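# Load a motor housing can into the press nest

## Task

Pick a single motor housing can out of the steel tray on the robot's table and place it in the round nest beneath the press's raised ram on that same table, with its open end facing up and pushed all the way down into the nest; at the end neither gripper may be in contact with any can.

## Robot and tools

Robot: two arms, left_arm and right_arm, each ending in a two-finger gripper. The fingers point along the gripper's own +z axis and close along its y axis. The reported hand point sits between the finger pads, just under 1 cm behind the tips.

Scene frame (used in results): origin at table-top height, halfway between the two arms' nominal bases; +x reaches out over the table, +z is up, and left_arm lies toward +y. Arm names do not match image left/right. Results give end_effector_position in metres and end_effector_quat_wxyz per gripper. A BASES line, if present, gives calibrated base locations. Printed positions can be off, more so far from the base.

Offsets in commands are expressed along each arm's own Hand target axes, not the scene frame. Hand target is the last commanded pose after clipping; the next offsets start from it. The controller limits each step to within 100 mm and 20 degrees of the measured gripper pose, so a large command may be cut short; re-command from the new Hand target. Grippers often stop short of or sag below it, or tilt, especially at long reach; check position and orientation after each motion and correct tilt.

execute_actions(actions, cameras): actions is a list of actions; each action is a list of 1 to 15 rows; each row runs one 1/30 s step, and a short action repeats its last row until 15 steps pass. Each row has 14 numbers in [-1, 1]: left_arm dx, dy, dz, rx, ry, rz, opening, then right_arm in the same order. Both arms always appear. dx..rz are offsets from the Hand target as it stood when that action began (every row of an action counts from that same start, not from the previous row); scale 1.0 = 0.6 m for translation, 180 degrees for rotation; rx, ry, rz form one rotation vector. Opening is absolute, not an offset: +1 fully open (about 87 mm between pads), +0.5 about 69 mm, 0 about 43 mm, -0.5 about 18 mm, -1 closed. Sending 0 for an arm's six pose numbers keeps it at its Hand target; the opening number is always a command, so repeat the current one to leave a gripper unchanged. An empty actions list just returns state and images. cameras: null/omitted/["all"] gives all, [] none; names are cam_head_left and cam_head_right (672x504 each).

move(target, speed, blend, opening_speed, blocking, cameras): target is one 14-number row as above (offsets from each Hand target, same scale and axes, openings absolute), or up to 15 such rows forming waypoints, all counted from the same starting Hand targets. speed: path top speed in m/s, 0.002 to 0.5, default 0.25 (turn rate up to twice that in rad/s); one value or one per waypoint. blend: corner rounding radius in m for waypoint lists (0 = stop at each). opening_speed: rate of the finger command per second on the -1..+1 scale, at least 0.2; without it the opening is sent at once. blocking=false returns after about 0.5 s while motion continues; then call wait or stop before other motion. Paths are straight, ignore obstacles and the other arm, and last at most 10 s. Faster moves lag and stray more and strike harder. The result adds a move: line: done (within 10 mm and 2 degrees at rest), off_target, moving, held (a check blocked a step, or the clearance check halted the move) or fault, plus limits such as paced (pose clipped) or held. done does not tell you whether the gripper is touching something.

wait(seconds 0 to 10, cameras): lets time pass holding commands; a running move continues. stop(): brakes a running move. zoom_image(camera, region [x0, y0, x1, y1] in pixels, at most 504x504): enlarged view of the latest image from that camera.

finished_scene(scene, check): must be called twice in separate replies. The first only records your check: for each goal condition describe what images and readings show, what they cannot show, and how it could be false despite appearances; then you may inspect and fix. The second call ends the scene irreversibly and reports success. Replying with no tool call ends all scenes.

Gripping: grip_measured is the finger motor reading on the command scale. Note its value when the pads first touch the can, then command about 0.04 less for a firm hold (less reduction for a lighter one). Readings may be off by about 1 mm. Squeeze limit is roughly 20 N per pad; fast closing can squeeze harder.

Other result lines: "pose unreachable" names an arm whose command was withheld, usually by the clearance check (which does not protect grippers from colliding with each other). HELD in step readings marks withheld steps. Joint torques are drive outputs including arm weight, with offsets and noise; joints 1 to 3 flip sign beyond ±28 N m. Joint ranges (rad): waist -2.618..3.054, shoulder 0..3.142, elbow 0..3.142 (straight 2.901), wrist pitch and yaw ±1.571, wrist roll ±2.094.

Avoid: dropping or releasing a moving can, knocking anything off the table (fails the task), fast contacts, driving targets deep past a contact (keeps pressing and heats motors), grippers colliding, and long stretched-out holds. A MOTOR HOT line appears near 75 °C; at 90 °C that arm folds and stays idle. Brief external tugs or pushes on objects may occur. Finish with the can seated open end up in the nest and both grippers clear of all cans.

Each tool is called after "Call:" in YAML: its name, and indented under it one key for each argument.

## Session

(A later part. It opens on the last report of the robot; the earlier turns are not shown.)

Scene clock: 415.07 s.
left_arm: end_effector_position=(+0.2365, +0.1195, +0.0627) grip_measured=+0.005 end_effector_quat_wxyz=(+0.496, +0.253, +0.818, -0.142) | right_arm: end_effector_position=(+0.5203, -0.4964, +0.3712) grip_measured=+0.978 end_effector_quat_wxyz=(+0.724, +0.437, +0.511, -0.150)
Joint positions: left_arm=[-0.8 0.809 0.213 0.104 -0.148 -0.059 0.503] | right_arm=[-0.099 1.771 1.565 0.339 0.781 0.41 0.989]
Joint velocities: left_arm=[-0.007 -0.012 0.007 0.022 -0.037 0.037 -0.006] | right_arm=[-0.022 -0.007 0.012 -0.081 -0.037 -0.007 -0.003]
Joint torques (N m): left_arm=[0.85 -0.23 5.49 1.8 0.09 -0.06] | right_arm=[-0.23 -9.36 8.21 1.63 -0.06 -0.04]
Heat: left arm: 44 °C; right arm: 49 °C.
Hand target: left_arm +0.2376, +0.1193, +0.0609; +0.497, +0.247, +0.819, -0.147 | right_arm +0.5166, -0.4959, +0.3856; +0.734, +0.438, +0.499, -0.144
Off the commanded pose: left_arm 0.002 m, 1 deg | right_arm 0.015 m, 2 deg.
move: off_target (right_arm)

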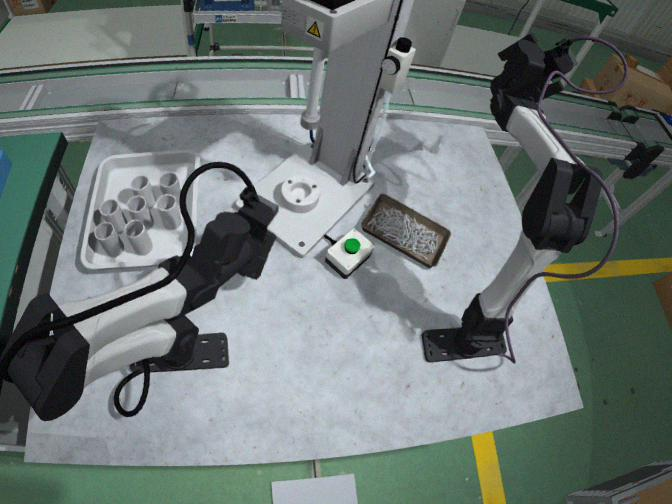

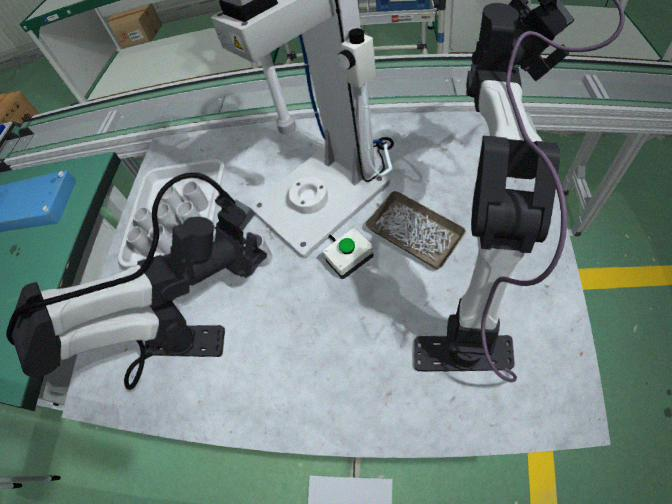

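Call:
move:
  target: [0,0,0,0,0,0,0.4,0,0,0,0,0,0,1]
  opening_speed: 0.4
  cameras: []

Call:
move:
  target: [-0.0233,0,-0.013,0,0,0,0.4,0,0,0,0,0,0,1]
  speed: 0.06
  cameras: []

Call:
move:
  target: [0,0,0,0,-0.145,0,0.4,0,0,0,0,0,0,1]
  speed: 0.12

Call:
zoom_image:
  camera: "cam_head_right"
  region: [190, 160, 310, 280]

Call:
zoom_image:
  camera: "cam_head_left"
  region: [190, 160, 310, 280]

Scene clock: 424.13 s.
left_arm: end_effector_position=(+0.2377, +0.1190, +0.0643) grip_measured=+0.400 end_effector_quat_wxyz=(+0.499, +0.251, +0.817, -0.144) | right_arm: end_effector_position=(+0.5203, -0.4964, +0.3712) grip_measured=+0.978 end_effector_quat_wxyz=(+0.724, +0.437, +0.511, -0.150)
Joint positions: left_arm=[-0.798 0.809 0.213 0.112 -0.148 -0.059 0.7] | right_arm=[-0.099 1.771 1.565 0.339 0.781 0.41 0.989]
Joint velocities: left_arm=[-0.012 0.002 -0.012 0.051 0.037 0.037 0.001] | right_arm=[-0.027 -0.002 0.012 0.007 0.051 -0.007 -0.029]
Joint torques (N m): left_arm=[0.66 -0.31 5.37 1.74 0.12 -0.05] | right_arm=[-0.23 -9.36 8.21 1.63 -0.06 -0.04]
Heat: left arm: 43 °C; right arm: 49 °C.
Hand target: left_arm +0.2376, +0.1194, +0.0609; +0.497, +0.247, +0.819, -0.147 | right_arm +0.5166, -0.4959, +0.3856; +0.734, +0.438, +0.499, -0.144
Off the commanded pose: left_arm 0.003 m, 1 deg | right_arm 0.015 m, 2 deg.
move: off_target (right_arm)
No camera images: "cameras" was empty.

Scene clock: 425.27 s.
left_arm: end_effector_position=(+0.2329, +0.1234, +0.0632) grip_measured=+0.400 end_effector_quat_wxyz=(+0.487, +0.255, +0.824, -0.138) | right_arm: end_effector_position=(+0.5203, -0.4964, +0.3712) grip_measured=+0.978 end_effector_quat_wxyz=(+0.724, +0.437, +0.511, -0.150)
Joint positions: left_arm=[-0.798 0.782 0.228 0.039 -0.148 -0.059 0.7] | right_arm=[-0.099 1.771 1.565 0.339 0.781 0.41 0.989]
Joint velocities: left_arm=[-0.022 -0.002 -0.002 0.037 -0.037 0.037 -0.004] | right_arm=[0.007 -0.007 -0.007 -0.051 0.066 0.022 -0.018]
Joint torques (N m): left_arm=[0.43 -1.77 8.91 1.45 0.11 -0.05] | right_arm=[-0.23 -9.36 8.21 1.63 -0.06 -0.04]
Heat: left arm: 44 °C; right arm: 49 °C.
Hand target: left_arm +0.2372, +0.1193, +0.0771; +0.497, +0.247, +0.819, -0.147 | right_arm +0.5166, -0.4959, +0.3856; +0.734, +0.438, +0.499, -0.144
Off the commanded pose: left_arm 0.015 m, 2 deg | right_arm 0.015 m, 2 deg.
move: off_target (left_arm, right_arm)
No camera images: "cameras" was empty.

Scene clock: 427.60 s.
left_arm: end_effector_position=(+0.2364, +0.1193, +0.0812) grip_measured=+0.400 end_effector_quat_wxyz=(+0.596, +0.222, +0.750, -0.178) | right_arm: end_effector_position=(+0.5203, -0.4964, +0.3712) grip_measured=+0.978 end_effector_quat_wxyz=(+0.724, +0.437, +0.511, -0.150)
Joint positions: left_arm=[-0.833 0.626 0.021 0.374 -0.196 -0.048 0.7] | right_arm=[-0.099 1.771 1.565 0.339 0.781 0.41 0.989]
Joint velocities: left_arm=[0.017 0.002 0.017 0.007 0.022 0.095 -0.001] | right_arm=[0.002 0.012 0.007 -0.037 -0.007 -0.037 -0.003]
Joint torques (N m): left_arm=[-0.61 1.14 5.63 1.8 -0.07 0.14] | right_arm=[-0.23 -9.36 8.21 1.63 -0.06 -0.04]
Heat: left arm: 43 °C; right arm: 50 °C.
Hand target: left_arm +0.2361, +0.1199, +0.0777; +0.669, +0.209, +0.685, -0.200 | right_arm +0.5166, -0.4959, +0.3856; +0.734, +0.438, +0.499, -0.144
Off the commanded pose: left_arm 0.004 m, 12 deg | right_arm 0.015 m, 2 deg.
joint sent to its limit (left arm) — joint 3 (elbow), lower limit, where the elbow is as bent as it goes. The joint targets are off in orientation, not in position.
move: off_target (left_arm, right_arm)

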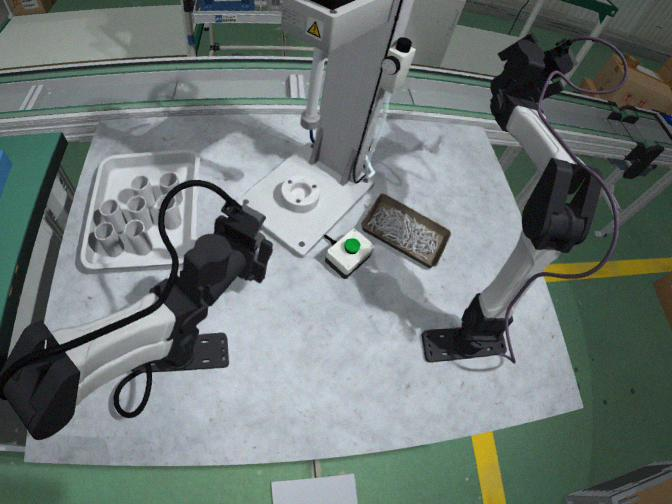

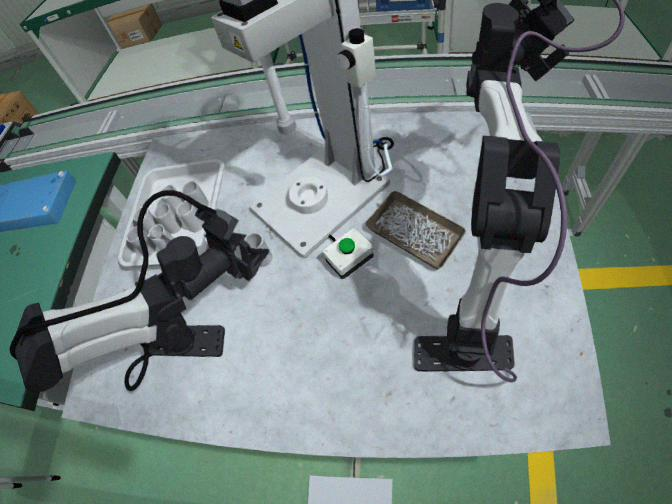

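Scaled by 4.200.

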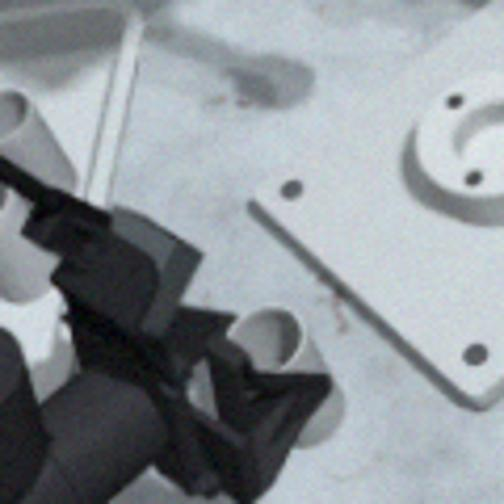

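Scaled by 4.200.

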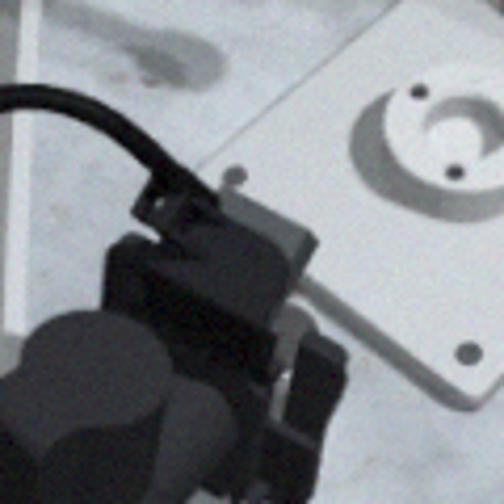

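Call:
move:
  target: [0,0,0,0,0,0,-0.3,0,0,0,0,0,0,1]
  opening_speed: 0.4
  cameras: []

Call:
zoom_image:
  camera: "cam_head_right"
  region: [190, 160, 310, 280]

Scene clock: 435.67 s.
left_arm: end_effector_position=(+0.2367, +0.1195, +0.0814) grip_measured=+0.005 end_effector_quat_wxyz=(+0.597, +0.222, +0.750, -0.178) | right_arm: end_effector_position=(+0.5203, -0.4964, +0.3712) grip_measured=+0.978 end_effector_quat_wxyz=(+0.724, +0.437, +0.511, -0.150)
Joint positions: left_arm=[-0.833 0.626 0.021 0.375 -0.198 -0.048 0.503] | right_arm=[-0.099 1.771 1.565 0.339 0.781 0.41 0.989]
Joint velocities: left_arm=[-0.002 -0.002 0.012 0.022 0.022 -0.037 -0.001] | right_arm=[0.007 -0.002 -0.017 -0.066 -0.007 -0.007 -0.003]
Joint torques (N m): left_arm=[-0.69 1.01 5.56 1.8 -0.04 0.13] | right_arm=[-0.23 -9.35 8.21 1.63 -0.06 -0.04]
Heat: left arm: 43 °C; right arm: 50 °C.
Hand target: left_arm +0.2361, +0.1199, +0.0777; +0.669, +0.209, +0.685, -0.200 | right_arm +0.5166, -0.4959, +0.3856; +0.734, +0.438, +0.499, -0.144
Off the commanded pose: left_arm 0.004 m, 11 deg | right_arm 0.015 m, 2 deg.
joint sent to its limit (left arm) — joint 3 (elbow), lower limit, where the elbow is as bent as it goes. The joint targets are off in orientation, not in position.
move: off_target (left_arm, right_arm)
No camera images: "cameras" was empty.

Scaled by 4.200.

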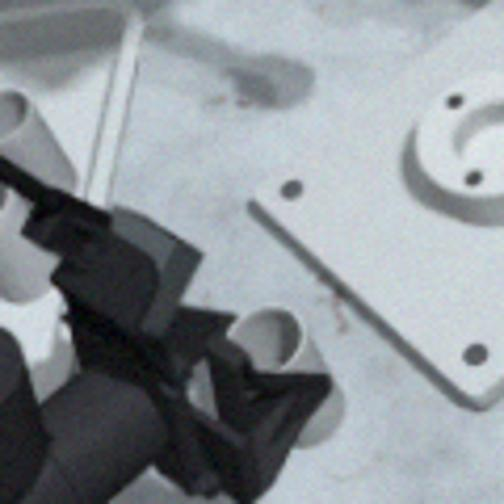

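Call:
move:
  target: [-0.065,0,0,0,0.06,0,-0.3,0,0,0,0,0,0,1]
  speed: 0.08
  cameras: []

Call:
execute_actions:
  actions: []

Call:
zoom_image:
  camera: "cam_head_right"
  region: [190, 160, 310, 280]

Scene clock: 442.73 s.
left_arm: end_effector_position=(+0.2313, +0.1246, +0.0927) grip_measured=+0.005 end_effector_quat_wxyz=(+0.579, +0.231, +0.763, -0.168) | right_arm: end_effector_position=(+0.5203, -0.4964, +0.3712) grip_measured=+0.978 end_effector_quat_wxyz=(+0.724, +0.437, +0.511, -0.150)
Joint positions: left_arm=[-0.833 0.522 0.106 0.135 -0.197 -0.045 0.503] | right_arm=[-0.099 1.771 1.565 0.339 0.781 0.41 0.989]
Joint velocities: left_arm=[-0.007 -0.007 -0.002 -0.022 0.037 -0.007 -0.001] | right_arm=[0.012 -0.002 -0.007 0.037 0.007 -0.022 -0.024]
Joint torques (N m): left_arm=[0.38 -0.61 9.78 1.84 0.11 0.15] | right_arm=[-0.23 -9.35 8.21 1.63 -0.06 -0.04]
Heat: left arm: 43 °C; right arm: 50 °C.
Hand target: left_arm +0.2368, +0.1187, +0.1170; +0.601, +0.227, +0.745, -0.179 | right_arm +0.5166, -0.4959, +0.3856; +0.734, +0.438, +0.499, -0.144
Off the commanded pose: left_arm 0.025 m, 4 deg | right_arm 0.015 m, 2 deg.
move: off_target (left_arm, right_arm)
No camera images: "cameras" was empty.

Scene clock: 442.73 s.
left_arm: end_effector_position=(+0.2313, +0.1246, +0.0927) grip_measured=+0.005 end_effector_quat_wxyz=(+0.579, +0.231, +0.763, -0.168) | right_arm: end_effector_position=(+0.5203, -0.4964, +0.3712) grip_measured=+0.978 end_effector_quat_wxyz=(+0.724, +0.437, +0.511, -0.150)
Joint positions: left_arm=[-0.833 0.522 0.106 0.135 -0.197 -0.045 0.503] | right_arm=[-0.099 1.771 1.565 0.339 0.781 0.41 0.989]
Joint velocities: left_arm=[-0.007 -0.007 -0.002 -0.022 0.037 -0.007 -0.001] | right_arm=[0.012 -0.002 -0.007 0.037 0.007 -0.022 -0.024]
Joint torques (N m): left_arm=[0.38 -0.61 9.78 1.84 0.11 0.15] | right_arm=[-0.23 -9.35 8.21 1.63 -0.06 -0.04]
Heat: left arm: 43 °C; right arm: 50 °C.
Hand target: left_arm +0.2368, +0.1187, +0.1170; +0.601, +0.227, +0.745, -0.179 | right_arm +0.5166, -0.4959, +0.3856; +0.734, +0.438, +0.499, -0.144
Tool commands: left_gripper/opening=-0.3 right_gripper/opening=+1.0
Off the commanded pose: left_arm 0.025 m, 4 deg | right_arm 0.015 m, 2 deg.

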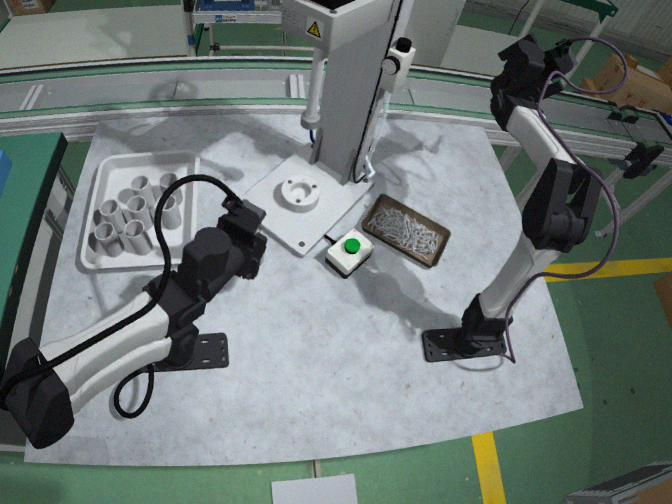

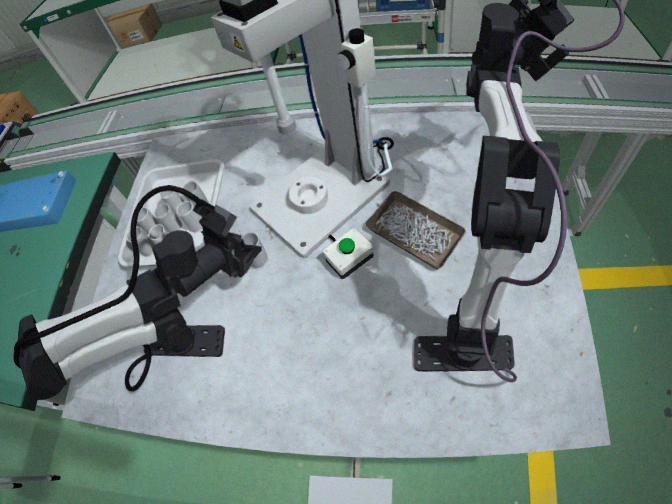

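Scaled by 4.200.

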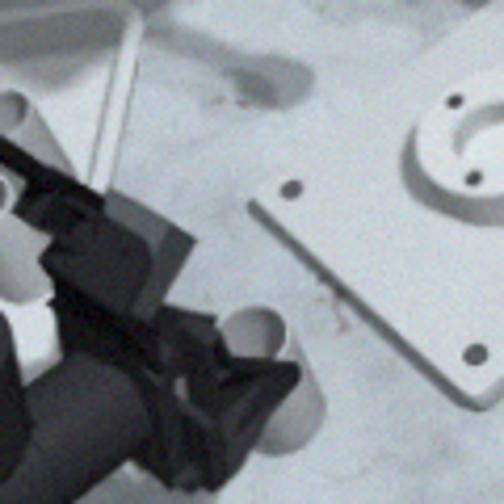

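Call:
move:
  target: [-0.016,0.0855,0.059,0,-0.008,0,-0.3,0,0,0,0,0,0,1]
  speed: 0.1

Call:
zoom_image:
  camera: "cam_head_right"
  region: [190, 130, 310, 250]

Call:
zoom_image:
  camera: "cam_head_left"
  region: [190, 130, 310, 250]

Scene clock: 448.03 s.
left_arm: end_effector_position=(+0.2828, +0.1484, +0.0924) grip_measured=+0.005 end_effector_quat_wxyz=(+0.582, +0.228, +0.761, -0.172) | right_arm: end_effector_position=(+0.5203, -0.4964, +0.3712) grip_measured=+0.978 end_effector_quat_wxyz=(+0.724, +0.437, +0.511, -0.150)
Joint positions: left_arm=[-0.44 0.83 0.14 0.418 0.184 0.054 0.503] | right_arm=[-0.099 1.771 1.565 0.339 0.781 0.41 0.989]
Joint velocities: left_arm=[-0.002 -0.002 -0.012 0.022 -0.007 -0.022 -0.006] | right_arm=[-0.017 -0.027 -0.007 -0.022 -0.066 0.022 -0.024]
Joint torques (N m): left_arm=[0.62 -0.69 9.59 2.04 0.24 0.14] | right_arm=[-0.23 -9.35 8.21 1.63 -0.06 -0.04]
Heat: left arm: 45 °C; right arm: 50 °C.
Hand target: left_arm +0.2971, +0.1423, +0.1193; +0.613, +0.230, +0.735, -0.175 | right_arm +0.5166, -0.4959, +0.3856; +0.734, +0.438, +0.499, -0.144
Off the commanded pose: left_arm 0.031 m, 5 deg | right_arm 0.015 m, 2 deg.
move: off_target (left_arm, right_arm)

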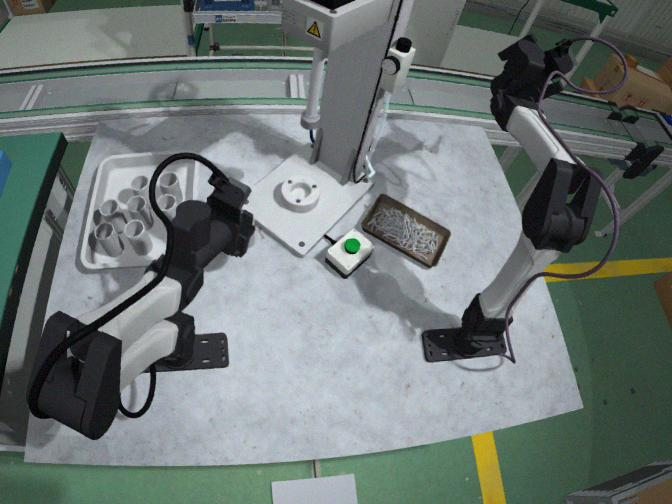

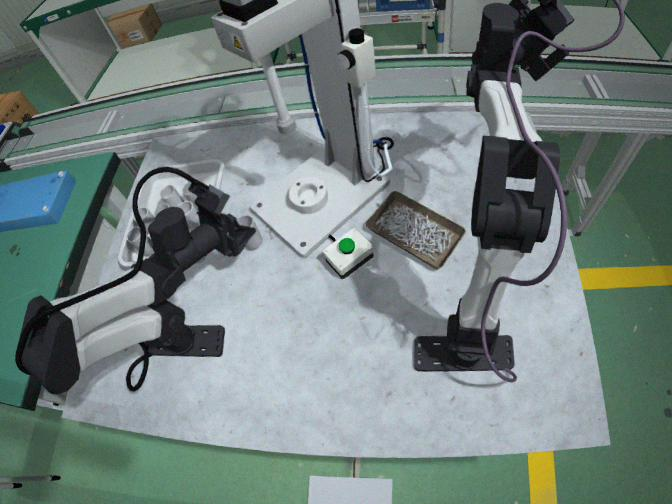

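Scaled by 4.200.

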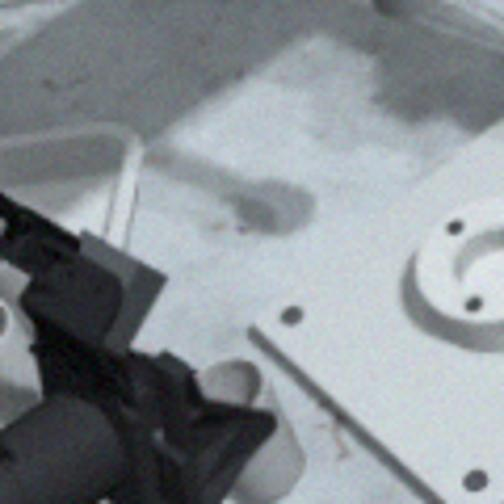

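Scaled by 4.200.

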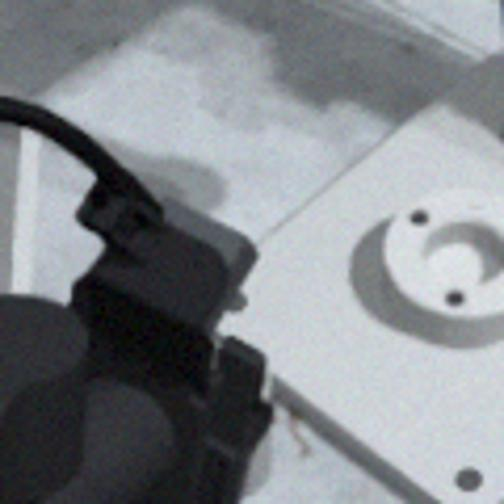

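Call:
move:
  target: [0.055,0,0.01,0,-0.005,0,-0.3,0,0,0,0,0,0,1]
  speed: 0.06
  cameras: []

Call:
move:
  target: [0.007,0,0,0,0,0,-0.3,0,0,0,0,0,0,1]
  speed: 0.03

Call:
zoom_image:
  camera: "cam_head_right"
  region: [190, 130, 310, 250]

Scene clock: 454.93 s.
left_arm: end_effector_position=(+0.2962, +0.1426, +0.0829) grip_measured=+0.005 end_effector_quat_wxyz=(+0.612, +0.227, +0.736, -0.178) | right_arm: end_effector_position=(+0.5203, -0.4964, +0.3712) grip_measured=+0.978 end_effector_quat_wxyz=(+0.724, +0.437, +0.511, -0.150)
Joint positions: left_arm=[-0.434 1.074 0.069 0.812 0.197 0.055 0.503] | right_arm=[-0.099 1.771 1.565 0.339 0.781 0.41 0.989]
Joint velocities: left_arm=[0.002 -0.017 0.002 -0.007 0.037 0.037 -0.004] | right_arm=[0.002 0.002 0.002 0.051 -0.022 -0.007 0.018]
Joint torques (N m): left_arm=[0.69 -1.18 4.62 1.95 0.19 0.13] | right_arm=[-0.23 -9.36 8.21 1.63 -0.06 -0.04]
Heat: left arm: 46 °C; right arm: 50 °C.
Hand target: left_arm +0.2973, +0.1436, +0.0850; +0.619, +0.228, +0.730, -0.177 | right_arm +0.5166, -0.4959, +0.3856; +0.734, +0.438, +0.499, -0.144
Off the commanded pose: left_arm 0.003 m, 1 deg | right_arm 0.015 m, 2 deg.
move: off_target (right_arm)
No camera images: "cameras" was empty.

Scene clock: 455.83 s.
left_arm: end_effector_position=(+0.2970, +0.1423, +0.0824) grip_measured=+0.005 end_effector_quat_wxyz=(+0.618, +0.227, +0.731, -0.179) | right_arm: end_effector_position=(+0.5203, -0.4964, +0.3712) grip_measured=+0.978 end_effector_quat_wxyz=(+0.724, +0.437, +0.511, -0.150)
Joint positions: left_arm=[-0.432 1.106 0.057 0.872 0.201 0.055 0.503] | right_arm=[-0.099 1.771 1.565 0.339 0.781 0.41 0.989]
Joint velocities: left_arm=[-0.007 0.002 -0.022 -0.022 -0.066 -0.081 0.001] | right_arm=[0.002 -0.007 0.012 -0.051 -0.007 -0.007 0.024]
Joint torques (N m): left_arm=[0.53 -1.16 4.42 1.82 0.12 0.12] | right_arm=[-0.23 -9.35 8.21 1.63 -0.06 -0.04]
Heat: left arm: 46 °C; right arm: 50 °C.
Hand target: left_arm +0.2967, +0.1441, +0.0807; +0.619, +0.228, +0.730, -0.177 | right_arm +0.5166, -0.4959, +0.3856; +0.734, +0.438, +0.499, -0.144
Off the commanded pose: left_arm 0.002 m, 0 deg | right_arm 0.015 m, 2 deg.
move: off_target (right_arm)

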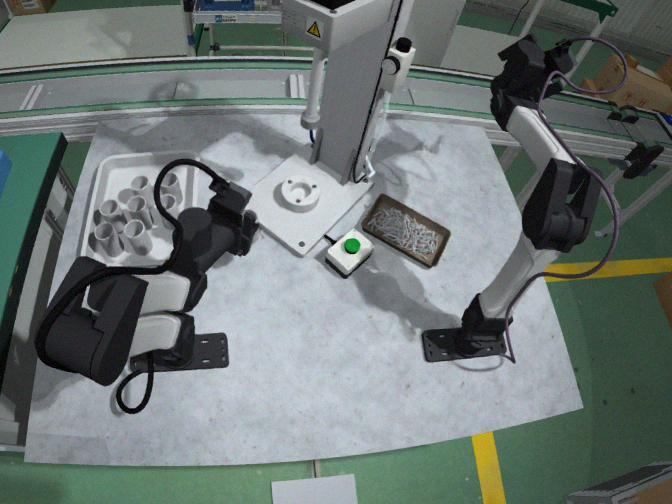

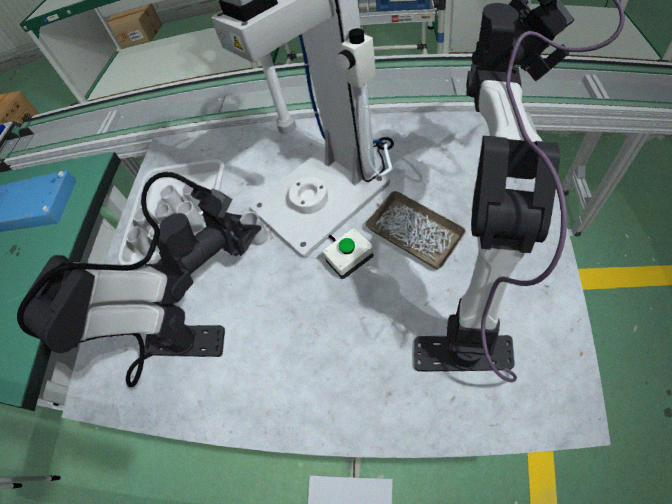

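Scaled by 4.200.

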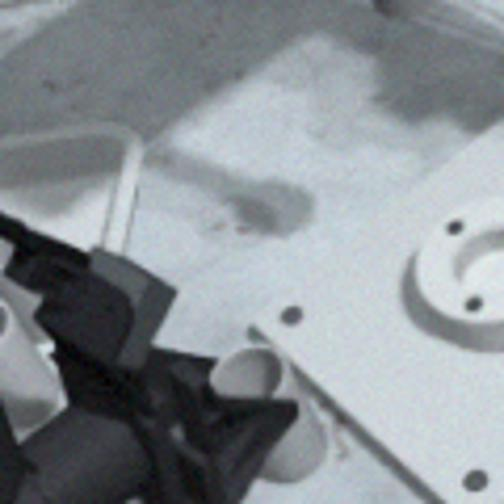

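Call:
move:
  target: [0,0,0,0,0,0,0.4,0,0,0,0,0,0,1]
  opening_speed: 0.4
  cameras: []

Call:
move:
  target: [0.0,0,0.006,0,-0.055,0,0.4,0,0,0,0,0,0,1]
  speed: 0.06

Call:
zoom_image:
  camera: "cam_head_right"
  region: [190, 130, 310, 250]

Scene clock: 460.97 s.
left_arm: end_effector_position=(+0.2971, +0.1422, +0.0829) grip_measured=+0.400 end_effector_quat_wxyz=(+0.618, +0.227, +0.731, -0.179) | right_arm: end_effector_position=(+0.5203, -0.4964, +0.3712) grip_measured=+0.978 end_effector_quat_wxyz=(+0.724, +0.437, +0.511, -0.150)
Joint positions: left_arm=[-0.432 1.106 0.057 0.874 0.201 0.055 0.7] | right_arm=[-0.099 1.771 1.565 0.339 0.781 0.41 0.989]
Joint velocities: left_arm=[-0.012 -0.017 0.007 -0.081 0.037 -0.022 0.004] | right_arm=[0.002 -0.017 0.002 -0.022 -0.066 0.051 -0.024]
Joint torques (N m): left_arm=[0.75 -1.07 4.3 1.8 0.16 0.12] | right_arm=[-0.23 -9.36 8.21 1.63 -0.06 -0.04]
Heat: left arm: 45 °C; right arm: 50 °C.
Hand target: left_arm +0.2967, +0.1441, +0.0807; +0.619, +0.229, +0.730, -0.177 | right_arm +0.5166, -0.4959, +0.3856; +0.734, +0.438, +0.499, -0.144
Off the commanded pose: left_arm 0.003 m, 0 deg | right_arm 0.015 m, 2 deg.
move: off_target (right_arm)
No camera images: "cameras" was empty.

Scene clock: 462.97 s.
left_arm: end_effector_position=(+0.3017, +0.1413, +0.0814) grip_measured=+0.400 end_effector_quat_wxyz=(+0.638, +0.230, +0.710, -0.189) | right_arm: end_effector_position=(+0.5203, -0.4964, +0.3712) grip_measured=+0.978 end_effector_quat_wxyz=(+0.724, +0.437, +0.511, -0.150)
Joint positions: left_arm=[-0.401 1.284 0.02 1.146 0.252 0.055 0.7] | right_arm=[-0.099 1.771 1.565 0.339 0.781 0.41 0.989]
Joint velocities: left_arm=[-0.007 0.002 0.022 0.022 -0.051 -0.037 -0.001] | right_arm=[-0.007 -0.002 -0.007 -0.022 0.037 0.051 -0.003]
Joint torques (N m): left_arm=[0.7 -1.78 3.51 1.82 0.24 0.02] | right_arm=[-0.24 -9.36 8.21 1.63 -0.06 -0.04]
Heat: left arm: 44 °C; right arm: 50 °C.
Hand target: left_arm +0.2997, +0.1423, +0.0795; +0.679, +0.213, +0.674, -0.196 | right_arm +0.5166, -0.4959, +0.3856; +0.734, +0.438, +0.499, -0.144
Off the commanded pose: left_arm 0.003 m, 7 deg | right_arm 0.015 m, 2 deg.
joint sent to its limit (left arm) — joint 3 (elbow), lower limit, where the elbow is as bent as it goes. The joint targets are off in orientation, not in position.
move: off_target (left_arm, right_arm)

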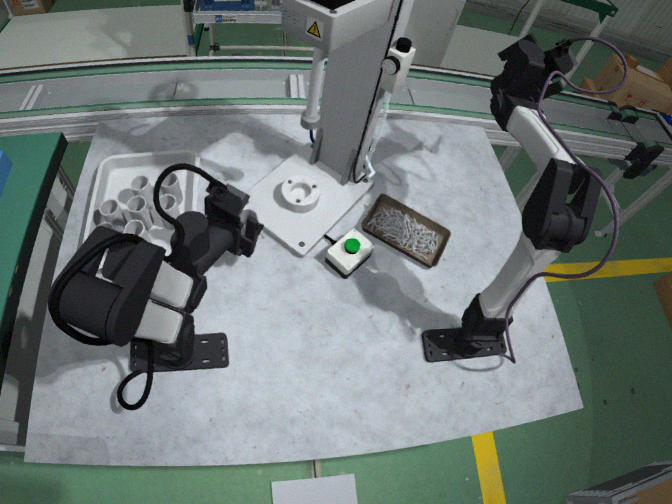

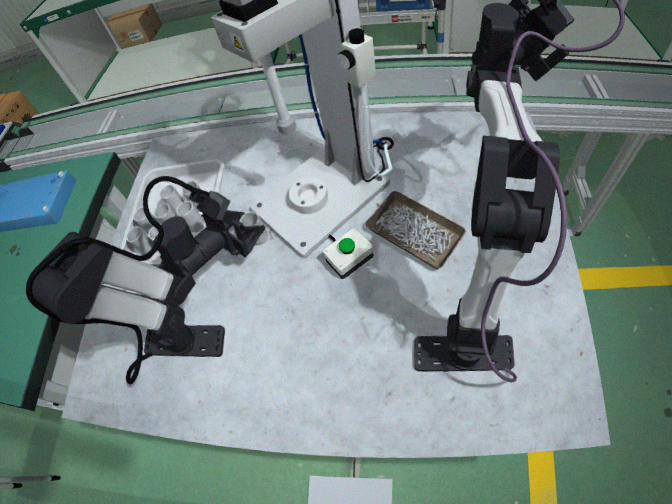

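Scaled by 4.200.

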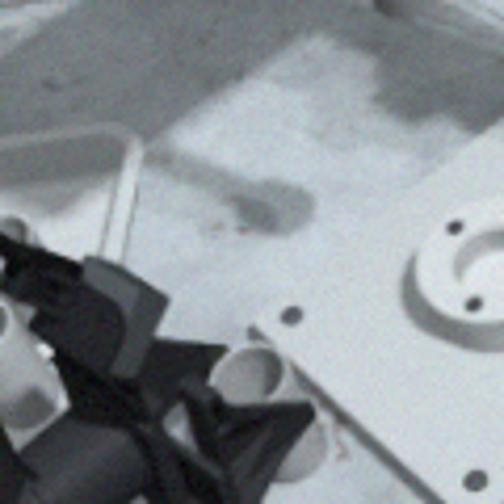

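Call:
move:
  target: [0.03,0,0.003,0,0,0,0.4,0,0,0,0,0,0,1]
  speed: 0.06

Call:
zoom_image:
  camera: "cam_head_right"
  region: [190, 130, 310, 250]

Scene clock: 469.87 s.
left_arm: end_effector_position=(+0.3038, +0.1405, +0.0625) grip_measured=+0.400 end_effector_quat_wxyz=(+0.623, +0.235, +0.720, -0.195) | right_arm: end_effector_position=(+0.5203, -0.4964, +0.3712) grip_measured=+0.978 end_effector_quat_wxyz=(+0.724, +0.437, +0.511, -0.150)
Joint positions: left_arm=[-0.386 1.456 0.02 1.281 0.282 0.055 0.7] | right_arm=[-0.099 1.771 1.565 0.339 0.781 0.41 0.989]
Joint velocities: left_arm=[-0.017 -0.017 0.022 0.007 -0.066 -0.007 0.001] | right_arm=[-0.012 -0.017 0.007 -0.037 -0.022 -0.037 -0.003]
Joint torques (N m): left_arm=[0.65 -2.41 2.55 1.79 0.23 0.09] | right_arm=[-0.21 -9.36 8.21 1.63 -0.06 -0.04]
Heat: left arm: 43 °C; right arm: 50 °C.
Hand target: left_arm +0.3015, +0.1420, +0.0609; +0.680, +0.213, +0.674, -0.195 | right_arm +0.5166, -0.4959, +0.3856; +0.734, +0.438, +0.499, -0.144
Off the commanded pose: left_arm 0.003 m, 9 deg | right_arm 0.015 m, 2 deg.
joint sent to its limit (left arm) — joint 3 (elbow), lower limit, where the elbow is as bent as it goes. The joint targets are off in orientation, not in position.
move: off_target (left_arm, right_arm)

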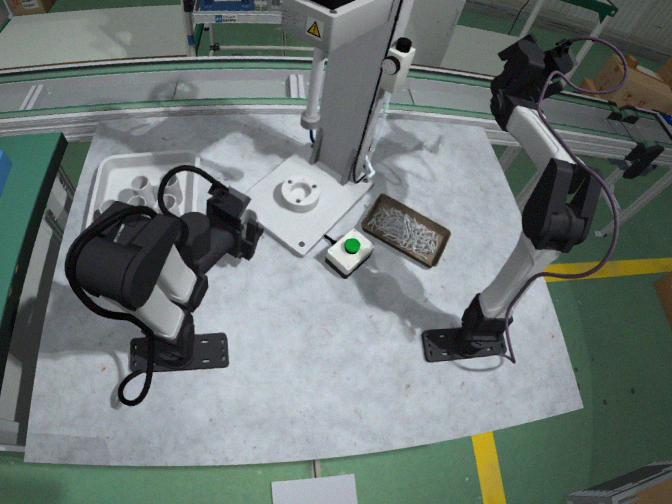

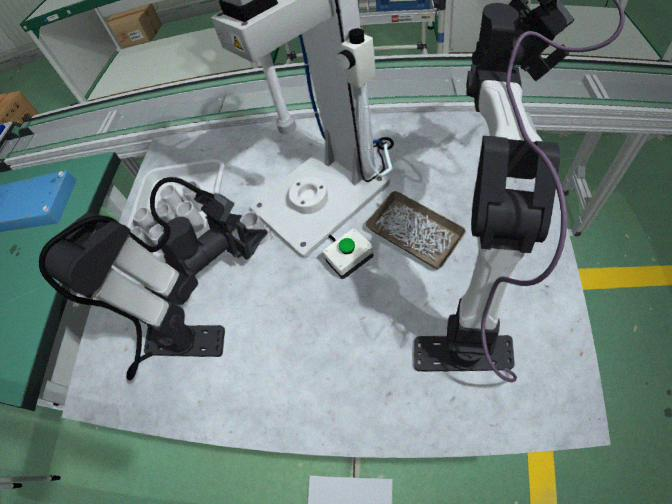

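Scaled by 4.200.

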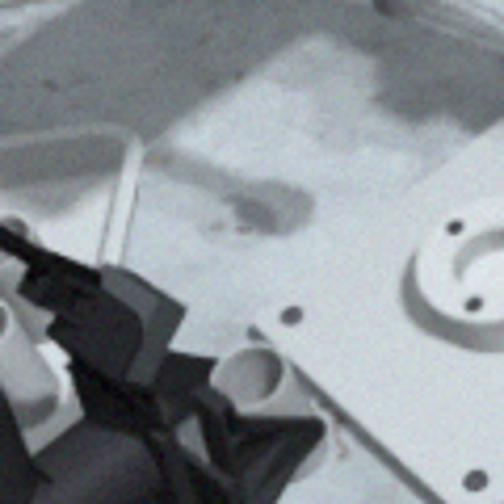

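Call:
move:
  target: [0,0,0,0,0,0,-0.3,0,0,0,0,0,0,1]
  opening_speed: 0.4
  cameras: []

Call:
move:
  target: [-0.075,0,0,0,0.01,0,-0.3,0,0,0,0,0,0,1]
  speed: 0.06

Call:
zoom_image:
  camera: "cam_head_right"
  region: [190, 130, 310, 250]

Scene clock: 475.57 s.
left_arm: end_effector_position=(+0.3032, +0.1390, +0.0624) grip_measured=+0.004 end_effector_quat_wxyz=(+0.623, +0.238, +0.719, -0.198) | right_arm: end_effector_position=(+0.5203, -0.4964, +0.3712) grip_measured=+0.978 end_effector_quat_wxyz=(+0.724, +0.437, +0.511, -0.150)
Joint positions: left_arm=[-0.386 1.463 0.02 1.29 0.291 0.055 0.502] | right_arm=[-0.099 1.771 1.565 0.339 0.781 0.41 0.989]
Joint velocities: left_arm=[-0.027 0.007 -0.012 -0.007 -0.022 -0.037 -0.006] | right_arm=[-0.002 -0.017 -0.002 0.007 0.037 -0.007 -0.003]
Joint torques (N m): left_arm=[0.92 -2.56 2.66 1.79 0.18 0.11] | right_arm=[-0.23 -9.36 8.21 1.63 -0.06 -0.04]
Heat: left arm: 42 °C; right arm: 50 °C.
Hand target: left_arm +0.3015, +0.1420, +0.0609; +0.680, +0.213, +0.674, -0.195 | right_arm +0.5166, -0.4959, +0.3856; +0.734, +0.438, +0.499, -0.144
Off the commanded pose: left_arm 0.004 m, 9 deg | right_arm 0.015 m, 2 deg.
joint sent to its limit (left arm) — joint 3 (elbow), lower limit, where the elbow is as bent as it goes. The joint targets are off in orientation, not in position.
move: off_target (left_arm, right_arm)
No camera images: "cameras" was empty.

Scene clock: 477.30 s.
left_arm: end_effector_position=(+0.3013, +0.1413, +0.0994) grip_measured=+0.004 end_effector_quat_wxyz=(+0.658, +0.221, +0.694, -0.190) | right_arm: end_effector_position=(+0.5203, -0.4964, +0.3712) grip_measured=+0.978 end_effector_quat_wxyz=(+0.724, +0.437, +0.511, -0.150)
Joint positions: left_arm=[-0.412 1.189 0.019 1.108 0.23 0.042 0.502] | right_arm=[-0.099 1.771 1.565 0.339 0.781 0.41 0.989]
Joint velocities: left_arm=[-0.012 0.007 -0.012 -0.007 0.081 0.007 -0.009] | right_arm=[0.002 0.002 -0.007 0.066 -0.007 0.022 -0.018]
Joint torques (N m): left_arm=[-0.65 -4 4.01 1.87 0.05 -0.07] | right_arm=[-0.23 -9.36 8.21 1.63 -0.06 -0.04]
Heat: left arm: 42 °C; right arm: 50 °C.
Hand target: left_arm +0.3007, +0.1405, +0.1070; +0.669, +0.216, +0.685, -0.193 | right_arm +0.5166, -0.4959, +0.3856; +0.734, +0.438, +0.499, -0.144
Off the commanded pose: left_arm 0.007 m, 2 deg | right_arm 0.015 m, 2 deg.
move: off_target (right_arm)

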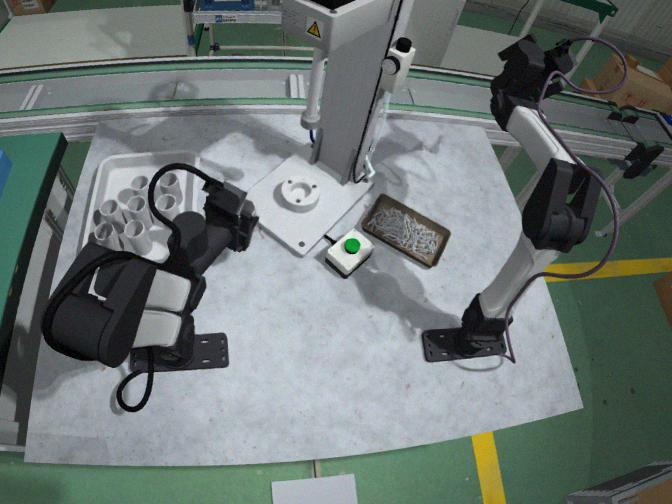

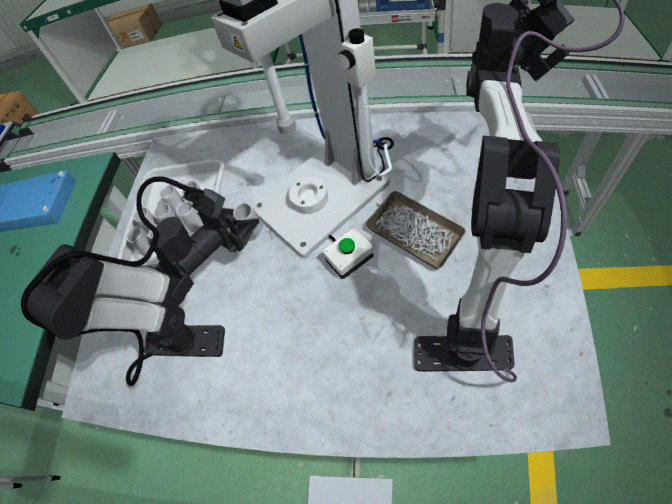

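Scaled by 4.200.

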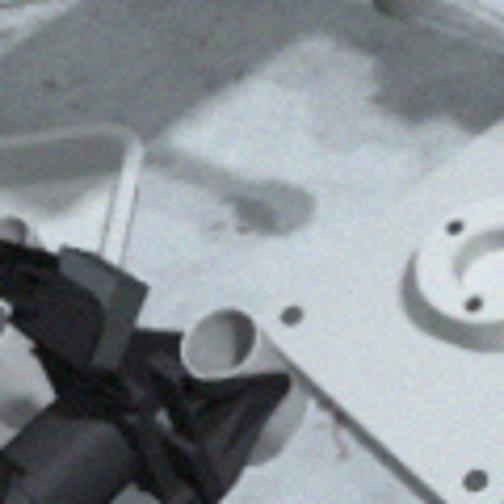

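Call:
move:
  target: [-0.02,-0.0375,0.147,0,0.024,0,-0.3,0,0,0,0,0,0,1]
  speed: 0.08

Call:
zoom_image:
  camera: "cam_head_right"
  region: [220, 110, 340, 230]

Call:
zoom_image:
  camera: "cam_head_left"
  region: [220, 110, 340, 230]

Scene clock: 484.83 s.
left_arm: end_effector_position=(+0.3546, +0.0781, +0.0996) grip_measured=+0.004 end_effector_quat_wxyz=(+0.627, +0.228, +0.722, -0.183) | right_arm: end_effector_position=(+0.5203, -0.4964, +0.3712) grip_measured=+0.978 end_effector_quat_wxyz=(+0.724, +0.437, +0.511, -0.150)
Joint positions: left_arm=[-0.596 1.493 0.342 1.004 0.046 0.03 0.502] | right_arm=[-0.099 1.771 1.565 0.339 0.781 0.41 0.989]
Joint velocities: left_arm=[-0.007 -0.012 -0.012 -0.066 0.051 0.037 -0.006] | right_arm=[-0.007 -0.007 -0.017 -0.022 0.007 -0.007 -0.024]
Joint torques (N m): left_arm=[-0.49 -4.66 7.04 1.82 -0.03 -0.07] | right_arm=[-0.24 -9.35 8.21 1.63 -0.06 -0.04]
Heat: left arm: 42 °C; right arm: 50 °C.
Hand target: left_arm +0.3626, +0.0719, +0.1134; +0.642, +0.220, +0.710, -0.188 | right_arm +0.5166, -0.4959, +0.3856; +0.734, +0.438, +0.499, -0.144
Off the commanded pose: left_arm 0.019 m, 2 deg | right_arm 0.015 m, 2 deg.
move: off_target (left_arm, right_arm)

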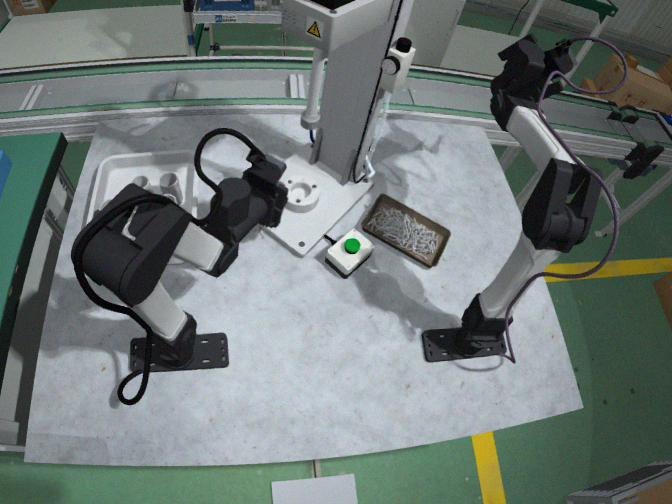

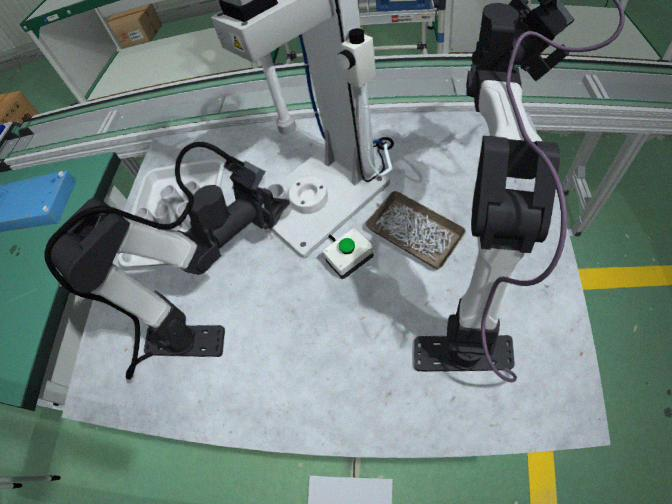

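Scaled by 4.200.

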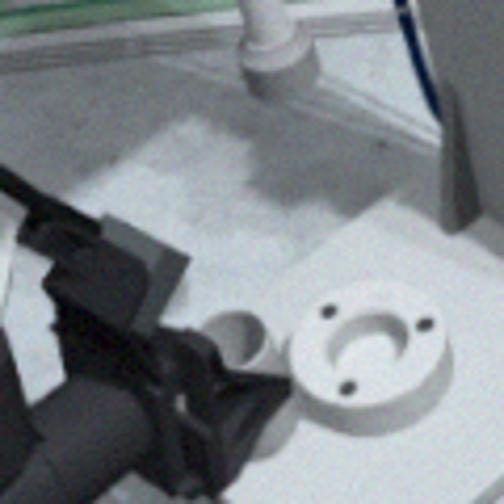

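Scaled by 4.200.

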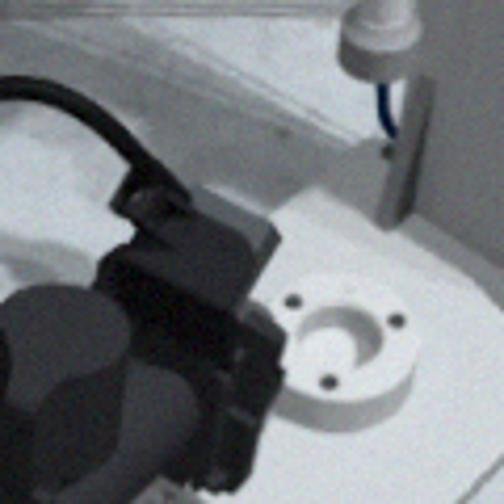

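Call:
move:
  target: [-0.03,0,0,0,0,0,-0.3,0,0,0,0,0,0,1]
  speed: 0.06

Call:
zoom_image:
  camera: "cam_head_right"
  region: [220, 110, 340, 230]

Call:
zoom_image:
  camera: "cam_head_left"
  region: [220, 110, 340, 230]

Scene clock: 489.23 s.
left_arm: end_effector_position=(+0.3565, +0.0774, +0.1042) grip_measured=+0.004 end_effector_quat_wxyz=(+0.615, +0.230, +0.733, -0.179) | right_arm: end_effector_position=(+0.5203, -0.4964, +0.3712) grip_measured=+0.978 end_effector_quat_wxyz=(+0.724, +0.437, +0.511, -0.150)
Joint positions: left_arm=[-0.596 1.449 0.382 0.887 0.044 0.029 0.502] | right_arm=[-0.099 1.771 1.565 0.339 0.781 0.41 0.989]
Joint velocities: left_arm=[0.012 -0.002 -0.027 0.007 -0.007 0.051 -0.004] | right_arm=[-0.002 0.007 -0.002 0.007 -0.051 0.095 0.008]
Joint torques (N m): left_arm=[-0.66 -7.84 7.53 1.83 0.02 -0.08] | right_arm=[-0.21 -9.36 8.21 1.63 -0.06 -0.04]
Heat: left arm: 42 °C; right arm: 50 °C.
Hand target: left_arm +0.3641, +0.0703, +0.1314; +0.642, +0.220, +0.710, -0.188 | right_arm +0.5166, -0.4959, +0.3856; +0.734, +0.438, +0.499, -0.144
Off the commanded pose: left_arm 0.029 m, 4 deg | right_arm 0.015 m, 2 deg.
move: off_target (left_arm, right_arm)

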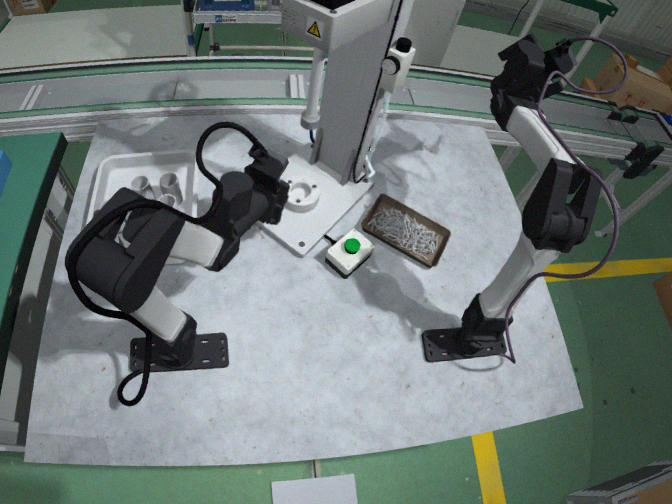

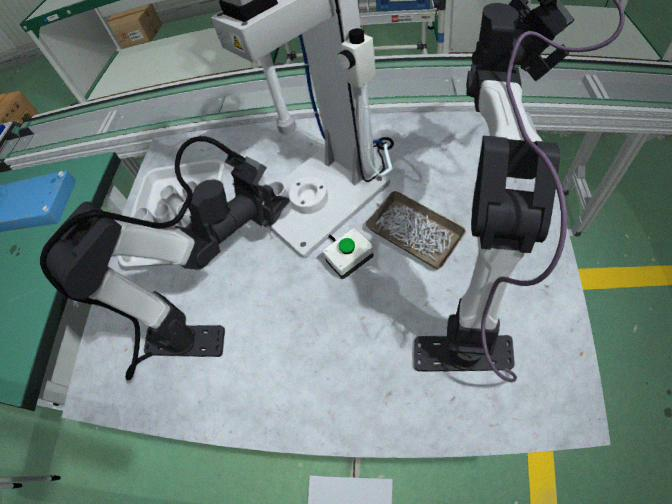

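Scaled by 4.200.

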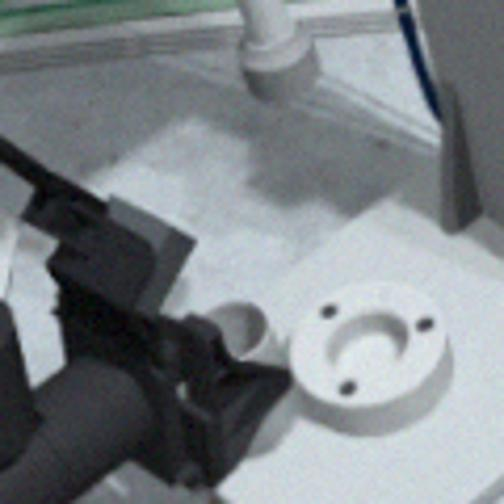

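Scaled by 4.200.

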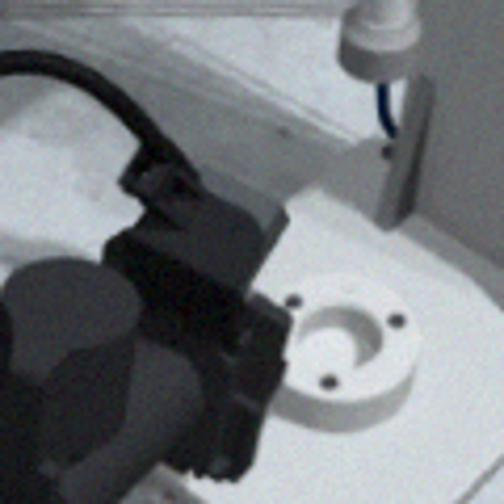

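Call:
move:
  target: [-0.025,0,0,0,-0.012,0,-0.3,0,0,0,0,0,0,1]
  speed: 0.06
  cameras: []

Scene clock: 492.73 s.
left_arm: end_effector_position=(+0.3559, +0.0765, +0.1146) grip_measured=+0.004 end_effector_quat_wxyz=(+0.625, +0.228, +0.724, -0.183) | right_arm: end_effector_position=(+0.5203, -0.4964, +0.3712) grip_measured=+0.978 end_effector_quat_wxyz=(+0.724, +0.437, +0.511, -0.150)
Joint positions: left_arm=[-0.598 1.42 0.382 0.884 0.044 0.028 0.502] | right_arm=[-0.099 1.771 1.565 0.339 0.781 0.41 0.989]
Joint velocities: left_arm=[0.007 0.002 -0.002 -0.051 -0.066 -0.037 0.001] | right_arm=[-0.002 0.012 0.017 0.022 0.022 0.007 0.003]
Joint torques (N m): left_arm=[-0.59 -7.73 8.24 1.85 0.02 -0.06] | right_arm=[-0.23 -9.36 8.2 1.63 -0.06 -0.04]
Heat: left arm: 43 °C; right arm: 50 °C.
Hand target: left_arm +0.3652, +0.0691, +0.1464; +0.655, +0.217, +0.698, -0.192 | right_arm +0.5166, -0.4959, +0.3856; +0.734, +0.438, +0.499, -0.144
Off the commanded pose: left_arm 0.034 m, 5 deg | right_arm 0.015 m, 2 deg.
move: off_target (left_arm, right_arm)
No camera images: "cameras" was empty.


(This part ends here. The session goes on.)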